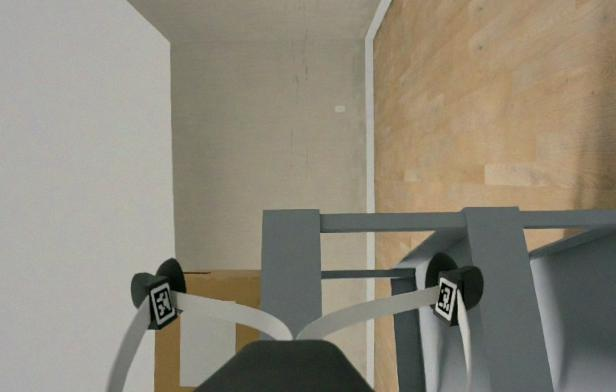

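Call:
move(
  r2={"base": {"strafe_m": 0.19}, "joints": {"lift_m": 0.635}},
  blocking=false,
  cameras=[],
)

Call:
wait(
  seconds=5,
  cameras=["r2_head_camera", "r2_wrist_camera"],
)

Scene clock: 1039.47 s.
move: r2 moving
r1.base_odometry: x=-2.176 y=-0.452 heading=-2.401
r1.turned_by_wheels: +0.000
r1.turned_by_imu: +0.000
r1.base_tilt: forward=-1.6 right=+1.3
r1.lidar_m: 4.81 2.81 1.99 1.92 1.47 0.25 0.45 1.30 1.37 0.76 0.80 1.02
r1.base_status: not commanded
r1.joint_positions: lift_m=+0.124 arm_m=+0.000 wrist_yaw_rad=+3.196 wrist_pitch_rad=+0.002 wrist_roll_rad=+0.000 gripper_m=+0.056
r1.joint_status: not commanded
r1.measured_speeds: translate_m=+0.000 strafe_m=+0.000 rotate_rad=+0.000 lift_m=+0.000 arm_m=+0.000 wrist_yaw_rad=+0.000 wrist_pitch_rad=+0.000 wrist_roll_rad=+0.000
r1.motor_effort: lift_m=+19(20) arm_m=+5(5) wheel_0=-6(7) wheel_1=+6(6) wheel_2=+1(1)
r1.servo_current: wrist_yaw_rad=46(52) wrist_pitch_rad=52(52) wrist_roll_rad=52(59) gripper_m=33(46)
r1.contact_limits: strafe_m 0.7
r1.hand_pose: x=-0.1219 y=+0.0715 z=+0.3019 quat_wxyz=(-0.027, -0.001, +0.000, +1.000) (m; r1's base frame)
r1.wrist_depth_mm: - 133 133 - 355 228 - / - 116 133 976 359 231 181 / - 125 135 530 362 233 183 / - 134 186 1008 368 234 184 / 138 - - 1921 368 235 185 / - 1229 196 1098 199 236 185 / - 809 759 156 345 212 185
r2.base_odometry: x=-3.139 y=-1.461 heading=+0.296
r2.turned_by_wheels: +0.000
r2.turned_by_imu: +0.000
r2.base_tilt: forward=-0.7 right=+0.1
r2.lidar_m: 0.69 0.66 3.00 0.76 0.81 1.43 1.06 1.13 1.63 1.76 1.87 2.66
r2.base_status: strafe_m moving
r2.joint_positions: lift_m=+0.635 arm_m=+0.000 wrist_yaw_rad=-0.002 wrist_pitch_rad=+0.001 wrist_roll_rad=+1.568 gripper_m=+0.140
r2.joint_status: lift_m moving
r2.measured_speeds: translate_m=+0.001 strafe_m=+0.141 rotate_rad=-0.005 lift_m=+0.000 arm_m=+0.000 wrist_yaw_rad=+0.000 wrist_pitch_rad=+0.000 wrist_roll_rad=+0.000
r2.motor_effort: lift_m=+21(25) arm_m=+4(4) wheel_0=-10(12) wheel_1=+11(12) wheel_2=-1(1)
r2.servo_current: wrist_yaw_rad=52(59) wrist_pitch_rad=39(39) wrist_roll_rad=52(52) gripper_m=52(59)
r2.hand_pose: x=+0.4591 y=-0.0881 z=+0.8127 quat_wxyz=(+0.708, +0.706, -0.001, -0.001) (m; r2's base frame)
r2.wrist_depth_mm: - - - - - 1618 1118 / - - - - - 1661 1138 / - - - - - 1661 1160 / - - - - - 1576 1182 / - - - 569 - - - / - - 654 166 1078 185 - / - - 661 112 - - -
pictures: none
No camera images: "cameras" was empty.

Scene clock: 1040.87 s.
earlier move: r2 done
r1.base_odometry: x=-2.176 y=-0.452 heading=-2.401
r1.turned_by_wheels: +0.000
r1.turned_by_imu: +0.000
r1.base_tilt: forward=-1.6 right=+1.3
r1.lidar_m: 4.82 2.79 2.00 1.93 1.48 0.25 0.44 1.30 1.37 0.61 0.66 1.04
r1.base_status: not commanded
r1.joint_positions: lift_m=+0.124 arm_m=+0.000 wrist_yaw_rad=+3.196 wrist_pitch_rad=+0.002 wrist_roll_rad=+0.000 gripper_m=+0.056
r1.joint_status: not commanded
r1.measured_speeds: translate_m=+0.000 strafe_m=+0.000 rotate_rad=+0.000 lift_m=+0.000 arm_m=+0.000 wrist_yaw_rad=+0.000 wrist_pitch_rad=+0.000 wrist_roll_rad=+0.000
r1.motor_effort: lift_m=+19(20) arm_m=+5(5) wheel_0=-6(7) wheel_1=+6(6) wheel_2=+1(1)
r1.servo_current: wrist_yaw_rad=65(65) wrist_pitch_rad=33(52) wrist_roll_rad=39(72) gripper_m=39(52)
r1.contact_limits: strafe_m 0.7
r1.hand_pose: x=-0.1219 y=+0.0715 z=+0.3019 quat_wxyz=(-0.027, -0.001, +0.000, +1.000) (m; r1's base frame)
r1.wrist_depth_mm: - 133 133 - 355 228 - / - 116 133 960 362 231 181 / - 125 135 530 364 233 183 / - 134 186 1008 368 234 184 / 137 - - 1983 370 235 185 / - 1205 197 1098 199 236 185 / - 809 759 156 343 213 185
r2.base_odometry: x=-3.184 y=-1.314 heading=+0.296
r2.turned_by_wheels: +0.000
r2.turned_by_imu: +0.000
r2.base_tilt: forward=-0.7 right=+0.1
r2.lidar_m: 0.64 1.05 2.84 0.62 0.66 1.24 1.08 1.13 1.62 1.91 2.04 0.79
r2.base_status: done
r2.joint_positions: lift_m=+0.635 arm_m=+0.000 wrist_yaw_rad=-0.002 wrist_pitch_rad=+0.001 wrist_roll_rad=+1.568 gripper_m=+0.140
r2.joint_status: all done
r2.measured_speeds: translate_m=+0.000 strafe_m=+0.000 rotate_rad=+0.000 lift_m=+0.000 arm_m=+0.000 wrist_yaw_rad=+0.000 wrist_pitch_rad=+0.000 wrist_roll_rad=+0.000
r2.motor_effort: lift_m=+21(25) arm_m=+4(4) wheel_0=-1(12) wheel_1=+2(12) wheel_2=+0(2)
r2.servo_current: wrist_yaw_rad=59(59) wrist_pitch_rad=39(46) wrist_roll_rad=52(65) gripper_m=46(59)
r2.hand_pose: x=+0.4591 y=-0.0881 z=+0.8127 quat_wxyz=(+0.708, +0.706, -0.001, -0.001) (m; r2's base frame)
r2.wrist_depth_mm: - - - - - 1708 1138 / - - - - - 1576 1138 / - - - 564 - 732 1160 / - - 661 1160 - - - / - - 654 - - - - / - - 634 160 - 185 - / - - 627 112 - - -
wait: 1.40 of 5 s (r2 has come to rest)
pictures: r2_head_camera, r2_wrist_camera
Images, in order (width x height): r2_head_camera 420x560, r2_wrist_camera 616x392.

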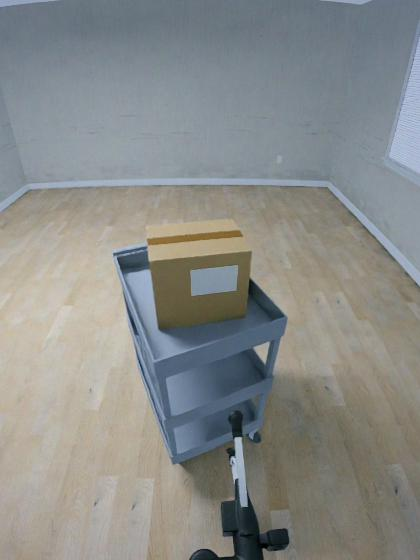

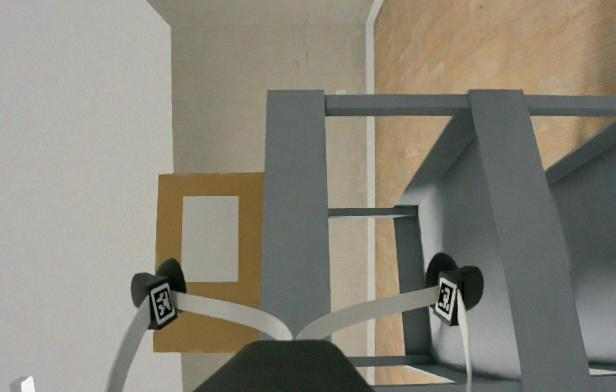

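Call:
move(
  r2={"base": {"strafe_m": 0.085, "translate_m": 0.15}, "pace": "slow"},
  blocking=false,
  cameras=[],
)

Call:
wait(
  seconds=5,
  cameras=["r2_wrist_camera"],
)

Scene clock: 1058.47 s.
move: r2 moving
r1.base_odometry: x=-2.176 y=-0.452 heading=-2.401
r1.turned_by_wheels: +0.000
r1.turned_by_imu: +0.000
r1.base_tilt: forward=-1.6 right=+1.3
r1.lidar_m: 4.82 2.79 2.02 1.93 1.43 0.25 0.44 1.32 1.37 0.61 0.64 1.01
r1.base_status: not commanded
r1.joint_positions: lift_m=+0.124 arm_m=+0.000 wrist_yaw_rad=+3.196 wrist_pitch_rad=+0.002 wrist_roll_rad=+0.000 gripper_m=+0.056
r1.joint_status: not commanded
r1.measured_speeds: translate_m=+0.000 strafe_m=+0.000 rotate_rad=+0.000 lift_m=+0.000 arm_m=+0.000 wrist_yaw_rad=+0.000 wrist_pitch_rad=+0.000 wrist_roll_rad=+0.000
r1.motor_effort: lift_m=+19(20) arm_m=+4(5) wheel_0=-7(7) wheel_1=+6(6) wheel_2=+1(1)
r1.servo_current: wrist_yaw_rad=33(59) wrist_pitch_rad=39(46) wrist_roll_rad=52(65) gripper_m=39(46)
r1.contact_limits: strafe_m 0.7
r1.hand_pose: x=-0.1219 y=+0.0715 z=+0.3019 quat_wxyz=(-0.027, -0.001, +0.000, +1.000) (m; r1's base frame)
r1.wrist_depth_mm: - 133 133 - 357 229 - / - 116 133 960 362 230 181 / - 125 135 530 364 233 183 / - 134 186 1008 366 234 185 / 138 - - 1983 368 235 185 / - 1229 196 1118 199 235 185 / - 820 759 156 345 213 185
r2.base_odometry: x=-3.174 y=-1.304 heading=+0.296
r2.turned_by_wheels: +0.000
r2.turned_by_imu: +0.000
r2.base_tilt: forward=-0.7 right=+0.1
r2.lidar_m: 0.63 1.08 2.86 0.63 0.67 1.24 1.08 1.14 1.64 1.93 2.05 0.79
r2.base_status: translate_m moving; strafe_m moving
r2.joint_positions: lift_m=+0.635 arm_m=+0.000 wrist_yaw_rad=-0.002 wrist_pitch_rad=+0.001 wrist_roll_rad=+1.568 gripper_m=+0.140
r2.joint_status: not commanded
r2.measured_speeds: translate_m=+0.048 strafe_m=+0.028 rotate_rad=-0.003 lift_m=+0.000 arm_m=+0.000 wrist_yaw_rad=+0.000 wrist_pitch_rad=+0.000 wrist_roll_rad=+0.000
r2.motor_effort: lift_m=+21(21) arm_m=+4(4) wheel_0=-1(3) wheel_1=+7(9) wheel_2=-10(10)
r2.servo_current: wrist_yaw_rad=46(59) wrist_pitch_rad=39(46) wrist_roll_rad=52(59) gripper_m=52(59)
r2.hand_pose: x=+0.4591 y=-0.0881 z=+0.8127 quat_wxyz=(+0.708, +0.706, -0.001, -0.001) (m; r2's base frame)
r2.wrist_depth_mm: - - - - - 1661 1160 / - - - - - 1537 1138 / - - - 549 - 750 1078 / - - 661 525 - - - / - - 647 - - - - / - - 621 160 1025 186 - / - - - 112 - - -
pictures: none
No camera images: "cameras" was empty.

Scene clock: 1060.83 s.
earlier move: r2 done
r1.base_odometry: x=-2.176 y=-0.452 heading=-2.401
r1.turned_by_wheels: +0.000
r1.turned_by_imu: +0.000
r1.base_tilt: forward=-1.6 right=+1.3
r1.lidar_m: 4.81 2.79 2.01 1.93 1.48 0.25 0.41 1.30 1.40 0.61 0.60 1.06
r1.base_status: not commanded
r1.joint_positions: lift_m=+0.124 arm_m=+0.000 wrist_yaw_rad=+3.196 wrist_pitch_rad=+0.002 wrist_roll_rad=+0.000 gripper_m=+0.056
r1.joint_status: not commanded
r1.measured_speeds: translate_m=+0.000 strafe_m=+0.000 rotate_rad=+0.000 lift_m=+0.000 arm_m=+0.000 wrist_yaw_rad=+0.000 wrist_pitch_rad=+0.000 wrist_roll_rad=+0.000
r1.motor_effort: lift_m=+19(20) arm_m=+4(5) wheel_0=-6(7) wheel_1=+6(6) wheel_2=+1(1)
r1.servo_current: wrist_yaw_rad=59(78) wrist_pitch_rad=39(46) wrist_roll_rad=52(65) gripper_m=39(52)
r1.contact_limits: strafe_m 0.7
r1.hand_pose: x=-0.1219 y=+0.0715 z=+0.3019 quat_wxyz=(-0.027, -0.001, +0.000, +1.000) (m; r1's base frame)
r1.wrist_depth_mm: - 133 133 - 355 228 - / - 116 133 976 359 231 181 / - 125 135 530 364 233 183 / - 134 186 1008 366 234 185 / 137 - - 1983 368 235 185 / - 1229 197 1098 200 236 185 / - 809 759 156 345 212 185
r2.base_odometry: x=-3.065 y=-1.189 heading=+0.297
r2.turned_by_wheels: +0.000
r2.turned_by_imu: +0.001
r2.base_tilt: forward=-0.7 right=+0.1
r2.lidar_m: 0.48 3.73 2.79 0.59 0.58 1.19 1.24 1.28 1.84 2.01 2.12 0.57
r2.base_status: done
r2.joint_positions: lift_m=+0.635 arm_m=+0.000 wrist_yaw_rad=-0.002 wrist_pitch_rad=+0.001 wrist_roll_rad=+1.568 gripper_m=+0.140
r2.joint_status: not commanded
r2.measured_speeds: translate_m=+0.000 strafe_m=+0.000 rotate_rad=+0.000 lift_m=+0.000 arm_m=+0.000 wrist_yaw_rad=+0.000 wrist_pitch_rad=+0.000 wrist_roll_rad=+0.000
r2.motor_effort: lift_m=+21(21) arm_m=+4(4) wheel_0=+4(11) wheel_1=+5(9) wheel_2=-5(11)
r2.servo_current: wrist_yaw_rad=46(59) wrist_pitch_rad=39(46) wrist_roll_rad=46(59) gripper_m=52(59)
r2.hand_pose: x=+0.4591 y=-0.0881 z=+0.8127 quat_wxyz=(+0.708, +0.706, -0.001, -0.001) (m; r2's base frame)
r2.wrist_depth_mm: - - - - - 1756 - / - - - - - 640 - / - 517 508 362 - 750 - / - 500 500 342 - - - / - 496 492 324 - - - / - 473 218 166 - 187 - / - - - 112 - - -
wait: 2.37 of 5 s (r2 has come to rest)
pictures: r2_wrist_camera
Images, in order (width x height): r2_wrist_camera 616x392.

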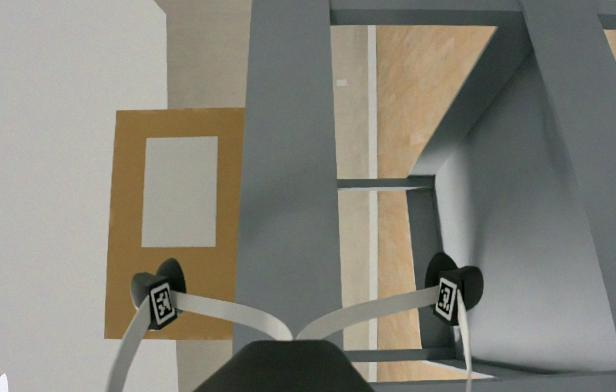

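Call:
move(
  r2={"base": {"strafe_m": 0.012, "translate_m": 0.14}, "joints": {"lift_m": 0.65}, "pace": "slow", "contact_limits": {"translate_m": 0.3}},
  blocking=false,
  cameras=[],
)

Call:
wait(
  seconds=5,
  cameras=["r2_wrist_camera", "r2_head_camera"],
)

Scene clock: 1076.20 s.
move: r2 moving
r1.base_odometry: x=-2.176 y=-0.452 heading=-2.401
r1.turned_by_wheels: +0.000
r1.turned_by_imu: +0.000
r1.base_tilt: forward=-1.6 right=+1.3
r1.lidar_m: 4.81 2.76 1.98 1.93 1.47 0.25 0.43 1.31 1.39 0.62 0.57 1.03
r1.base_status: not commanded
r1.joint_positions: lift_m=+0.124 arm_m=+0.000 wrist_yaw_rad=+3.196 wrist_pitch_rad=+0.002 wrist_roll_rad=+0.000 gripper_m=+0.056
r1.joint_status: not commanded
r1.measured_speeds: translate_m=+0.000 strafe_m=+0.000 rotate_rad=+0.000 lift_m=+0.000 arm_m=+0.000 wrist_yaw_rad=+0.000 wrist_pitch_rad=+0.000 wrist_roll_rad=+0.000
r1.motor_effort: lift_m=+19(20) arm_m=+5(5) wheel_0=-7(7) wheel_1=+6(6) wheel_2=+1(1)
r1.servo_current: wrist_yaw_rad=52(59) wrist_pitch_rad=52(52) wrist_roll_rad=52(59) gripper_m=33(46)
r1.contact_limits: strafe_m 0.7
r1.hand_pose: x=-0.1219 y=+0.0715 z=+0.3019 quat_wxyz=(-0.027, -0.001, +0.000, +1.000) (m; r1's base frame)
r1.wrist_depth_mm: - 133 133 - 355 229 - / - 116 133 960 359 231 181 / - 125 135 530 364 233 183 / - 134 186 1008 368 234 184 / 137 - - 1983 368 235 185 / - 1229 197 1098 199 236 185 / - 820 759 156 343 212 185
r2.base_odometry: x=-3.054 y=-1.184 heading=+0.297
r2.turned_by_wheels: +0.000
r2.turned_by_imu: +0.001
r2.base_tilt: forward=-0.7 right=+0.0
r2.lidar_m: 0.47 3.72 2.75 0.60 0.57 1.21 1.23 1.30 1.84 2.01 2.13 0.58
r2.base_status: translate_m moving; strafe_m moving
r2.joint_positions: lift_m=+0.649 arm_m=+0.000 wrist_yaw_rad=-0.002 wrist_pitch_rad=+0.001 wrist_roll_rad=+1.568 gripper_m=+0.140
r2.joint_status: lift_m moving
r2.measured_speeds: translate_m=+0.049 strafe_m=+0.004 rotate_rad=+0.002 lift_m=+0.012 arm_m=+0.000 wrist_yaw_rad=+0.000 wrist_pitch_rad=+0.000 wrist_roll_rad=+0.000
r2.motor_effort: lift_m=+20(24) arm_m=+4(4) wheel_0=+6(9) wheel_1=+6(7) wheel_2=-11(11)
r2.servo_current: wrist_yaw_rad=39(59) wrist_pitch_rad=39(46) wrist_roll_rad=46(52) gripper_m=52(52)
r2.contact_limits: translate_m 0.3
r2.hand_pose: x=+0.4591 y=-0.0881 z=+0.8275 quat_wxyz=(+0.708, +0.706, -0.001, -0.001) (m; r2's base frame)
r2.wrist_depth_mm: - - - 397 - 1708 - / - - - 373 - 1708 - / - 500 500 351 - 778 - / - 492 492 - - - - / - 484 480 - - - - / - 469 466 160 304 187 - / - - - 112 - - -
pictures: none
No camera images: "cameras" was empty.

Scene clock: 1078.37 s.
earlier move: r2 done
r1.base_odometry: x=-2.176 y=-0.452 heading=-2.401
r1.turned_by_wheels: +0.000
r1.turned_by_imu: +0.000
r1.base_tilt: forward=-1.6 right=+1.3
r1.lidar_m: 4.81 2.81 2.02 1.92 1.46 0.25 0.44 1.30 1.36 2.81 0.62 1.04
r1.base_status: not commanded
r1.joint_positions: lift_m=+0.124 arm_m=+0.000 wrist_yaw_rad=+3.196 wrist_pitch_rad=+0.002 wrist_roll_rad=+0.000 gripper_m=+0.056
r1.joint_status: not commanded
r1.measured_speeds: translate_m=+0.000 strafe_m=+0.000 rotate_rad=+0.000 lift_m=+0.000 arm_m=+0.000 wrist_yaw_rad=+0.000 wrist_pitch_rad=+0.000 wrist_roll_rad=+0.000
r1.motor_effort: lift_m=+19(20) arm_m=+4(5) wheel_0=-7(7) wheel_1=+6(6) wheel_2=+1(1)
r1.servo_current: wrist_yaw_rad=39(65) wrist_pitch_rad=39(52) wrist_roll_rad=59(65) gripper_m=39(46)
r1.contact_limits: strafe_m 0.7
r1.hand_pose: x=-0.1219 y=+0.0715 z=+0.3019 quat_wxyz=(-0.027, -0.001, +0.000, +1.000) (m; r1's base frame)
r1.wrist_depth_mm: - 133 133 - 357 229 - / - 116 133 960 362 231 181 / - 125 135 530 364 233 183 / - 134 186 1008 368 234 184 / 137 - - 1983 368 236 185 / - 1205 197 1098 199 235 185 / - 809 759 156 345 211 185
r2.base_odometry: x=-2.935 y=-1.137 heading=+0.297
r2.turned_by_wheels: +0.000
r2.turned_by_imu: +0.000
r2.base_tilt: forward=-0.7 right=+0.0
r2.lidar_m: 0.35 0.93 2.75 0.76 0.60 1.19 1.35 1.45 2.03 2.01 2.12 0.43
r2.base_status: done
r2.joint_positions: lift_m=+0.650 arm_m=+0.000 wrist_yaw_rad=-0.002 wrist_pitch_rad=+0.001 wrist_roll_rad=+1.568 gripper_m=+0.140
r2.joint_status: all done
r2.measured_speeds: translate_m=+0.000 strafe_m=+0.000 rotate_rad=+0.000 lift_m=+0.000 arm_m=+0.000 wrist_yaw_rad=+0.000 wrist_pitch_rad=+0.000 wrist_roll_rad=+0.000
r2.motor_effort: lift_m=+21(24) arm_m=+4(4) wheel_0=+3(9) wheel_1=+6(9) wheel_2=-10(11)
r2.servo_current: wrist_yaw_rad=52(59) wrist_pitch_rad=46(46) wrist_roll_rad=52(72) gripper_m=46(59)
r2.contact_limits: translate_m 0.3
r2.hand_pose: x=+0.4591 y=-0.0881 z=+0.8277 quat_wxyz=(+0.708, +0.706, -0.001, -0.001) (m; r2's base frame)
r2.wrist_depth_mm: - - - - - 1661 449 / - 379 382 - - 1708 508 / - 370 368 - - 732 - / 366 362 359 - 203 - - / 359 355 353 - 193 778 - / 349 216 185 - 182 189 - / 342 338 340 112 174 732 -
wait: 2.17 of 5 s (r2 has come to rest)
pictures: r2_head_camera, r2_wrist_camera
Images, in order (width x height): r2_head_camera 420x560, r2_wrist_camera 616x392.

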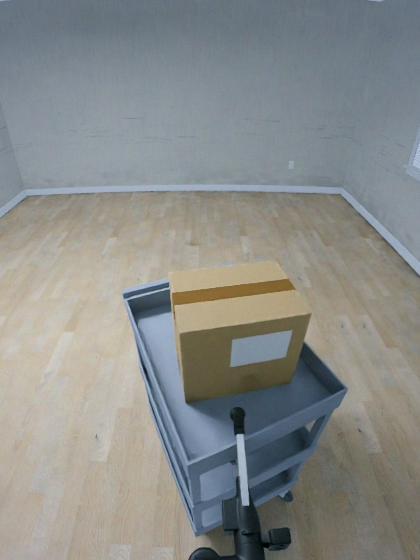

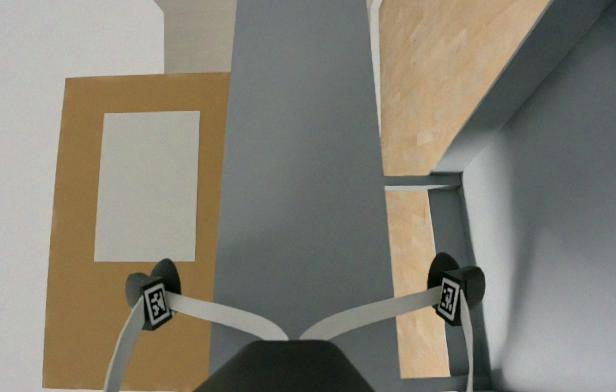

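Call:
move(
  r2={"base": {"strafe_m": -0.085, "translate_m": 0.05}, "pace": "slow", "contact_limits": {"translate_m": 0.3}},
  blocking=false,
  cameras=[],
)

Call:
wait(
  seconds=5,
  cameras=["r2_wrist_camera", "r2_head_camera"],
)

Scene clock: 1106.83 s.
move: r2 moving
r1.base_odometry: x=-2.176 y=-0.452 heading=-2.401
r1.turned_by_wheels: +0.000
r1.turned_by_imu: +0.000
r1.base_tilt: forward=-1.6 right=+1.3
r1.lidar_m: 4.81 2.77 2.03 1.94 1.46 0.25 0.42 1.31 1.38 2.81 0.62 1.02
r1.base_status: not commanded
r1.joint_positions: lift_m=+0.124 arm_m=+0.000 wrist_yaw_rad=+3.196 wrist_pitch_rad=+0.002 wrist_roll_rad=+0.000 gripper_m=+0.056
r1.joint_status: not commanded
r1.measured_speeds: translate_m=+0.000 strafe_m=+0.000 rotate_rad=+0.000 lift_m=+0.000 arm_m=+0.000 wrist_yaw_rad=+0.000 wrist_pitch_rad=+0.000 wrist_roll_rad=+0.000
r1.motor_effort: lift_m=+19(20) arm_m=+4(5) wheel_0=-6(7) wheel_1=+5(6) wheel_2=+1(1)
r1.servo_current: wrist_yaw_rad=52(65) wrist_pitch_rad=33(46) wrist_roll_rad=72(72) gripper_m=39(46)
r1.contact_limits: strafe_m 0.7
r1.hand_pose: x=-0.1219 y=+0.0715 z=+0.3019 quat_wxyz=(-0.027, -0.001, +0.000, +1.000) (m; r1's base frame)
r1.wrist_depth_mm: - 133 133 - 355 229 - / - 116 133 976 359 231 181 / - 125 135 530 364 233 183 / - 134 186 1008 366 233 185 / 137 - - 1983 368 235 185 / - 1205 197 1078 199 236 185 / - 820 759 156 343 212 185
r2.base_odometry: x=-2.926 y=-1.145 heading=+0.296
r2.turned_by_wheels: -0.001
r2.turned_by_imu: +0.000
r2.base_tilt: forward=-0.6 right=+0.0
r2.lidar_m: 0.34 0.80 2.74 0.76 0.63 1.21 1.35 1.43 2.03 2.02 2.12 0.43
r2.base_status: translate_m moving; strafe_m moving
r2.joint_positions: lift_m=+0.650 arm_m=+0.000 wrist_yaw_rad=-0.002 wrist_pitch_rad=+0.001 wrist_roll_rad=+1.568 gripper_m=+0.140
r2.joint_status: not commanded
r2.measured_speeds: translate_m=+0.025 strafe_m=-0.041 rotate_rad=+0.000 lift_m=+0.000 arm_m=+0.000 wrist_yaw_rad=+0.000 wrist_pitch_rad=+0.000 wrist_roll_rad=+0.000
r2.motor_effort: lift_m=+21(22) arm_m=+4(4) wheel_0=+4(14) wheel_1=-6(6) wheel_2=-11(12)
r2.servo_current: wrist_yaw_rad=52(59) wrist_pitch_rad=39(46) wrist_roll_rad=39(52) gripper_m=52(59)
r2.contact_limits: translate_m 0.3
r2.hand_pose: x=+0.4591 y=-0.0881 z=+0.8277 quat_wxyz=(+0.708, +0.706, -0.001, -0.001) (m; r2's base frame)
r2.wrist_depth_mm: - - - - - 1708 433 / - 375 373 - - 1661 496 / 373 366 366 - - 715 - / 364 355 357 - 202 - - / 355 349 353 - 191 788 - / 343 215 179 - 181 193 - / 336 338 338 112 - 732 -
pictures: none
No camera images: "cameras" was empty.

Scene clock: 1108.60 s.
earlier move: r2 done
r1.base_odometry: x=-2.176 y=-0.452 heading=-2.401
r1.turned_by_wheels: +0.000
r1.turned_by_imu: +0.000
r1.base_tilt: forward=-1.6 right=+1.3
r1.lidar_m: 4.81 2.80 2.01 1.91 1.48 0.25 0.45 1.29 1.36 2.78 0.72 1.02
r1.base_status: not commanded
r1.joint_positions: lift_m=+0.124 arm_m=+0.000 wrist_yaw_rad=+3.196 wrist_pitch_rad=+0.002 wrist_roll_rad=+0.000 gripper_m=+0.056
r1.joint_status: not commanded
r1.measured_speeds: translate_m=+0.000 strafe_m=+0.000 rotate_rad=+0.000 lift_m=+0.000 arm_m=+0.000 wrist_yaw_rad=+0.000 wrist_pitch_rad=+0.000 wrist_roll_rad=+0.000
r1.motor_effort: lift_m=+19(20) arm_m=+5(5) wheel_0=-7(7) wheel_1=+6(6) wheel_2=+1(1)
r1.servo_current: wrist_yaw_rad=39(65) wrist_pitch_rad=46(52) wrist_roll_rad=39(72) gripper_m=46(46)
r1.contact_limits: strafe_m 0.7
r1.hand_pose: x=-0.1219 y=+0.0715 z=+0.3019 quat_wxyz=(-0.027, -0.001, +0.000, +1.000) (m; r1's base frame)
r1.wrist_depth_mm: - 133 133 - 355 228 - / - 116 133 976 357 231 180 / - 125 135 530 364 233 183 / - 134 186 991 368 234 184 / 138 - - - 366 235 185 / - 1229 196 1098 199 235 185 / - 809 768 156 345 212 185
r2.base_odometry: x=-2.863 y=-1.203 heading=+0.296
r2.turned_by_wheels: +0.000
r2.turned_by_imu: +0.000
r2.base_tilt: forward=-0.7 right=+0.1
r2.lidar_m: 0.31 0.32 2.83 2.74 0.70 1.32 1.41 1.49 2.04 1.95 2.03 0.41
r2.base_status: done
r2.joint_positions: lift_m=+0.650 arm_m=+0.000 wrist_yaw_rad=-0.002 wrist_pitch_rad=+0.001 wrist_roll_rad=+1.568 gripper_m=+0.140
r2.joint_status: not commanded
r2.measured_speeds: translate_m=+0.000 strafe_m=+0.000 rotate_rad=+0.000 lift_m=+0.000 arm_m=+0.000 wrist_yaw_rad=+0.000 wrist_pitch_rad=+0.000 wrist_roll_rad=+0.000
r2.motor_effort: lift_m=+21(22) arm_m=+3(4) wheel_0=+5(14) wheel_1=-5(7) wheel_2=-9(12)
r2.servo_current: wrist_yaw_rad=59(59) wrist_pitch_rad=39(46) wrist_roll_rad=59(59) gripper_m=52(59)
r2.contact_limits: translate_m 0.3
r2.hand_pose: x=+0.4591 y=-0.0881 z=+0.8277 quat_wxyz=(+0.708, +0.706, -0.001, -0.001) (m; r2's base frame)
r2.wrist_depth_mm: - - - - 239 1708 1160 / - - - - - 1708 1182 / - - - - - 1708 469 / 338 336 338 - 200 788 - / 329 330 330 - 190 788 - / 324 216 182 - 181 193 - / 319 317 317 112 - 741 -
wait: 1.77 of 5 s (r2 has come to rest)
pictures: r2_head_camera, r2_wrist_camera
Images, in order (width x height): r2_head_camera 420x560, r2_wrist_camera 616x392.

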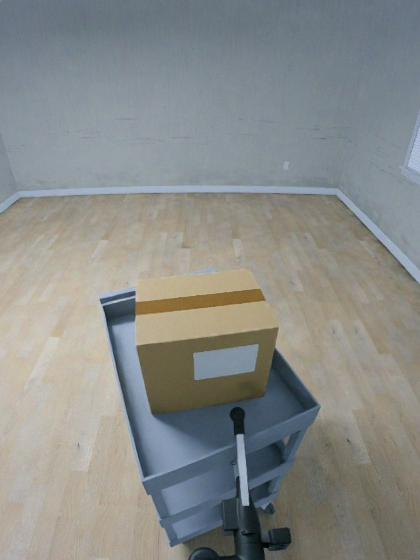

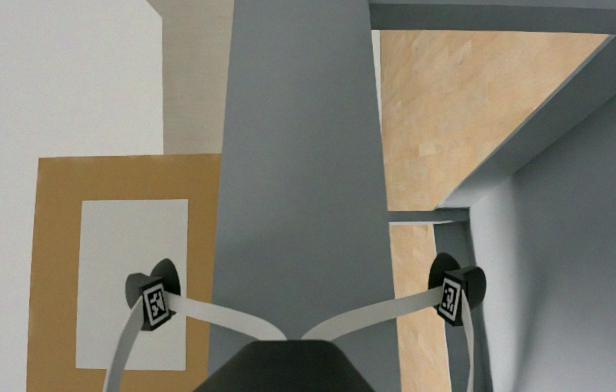

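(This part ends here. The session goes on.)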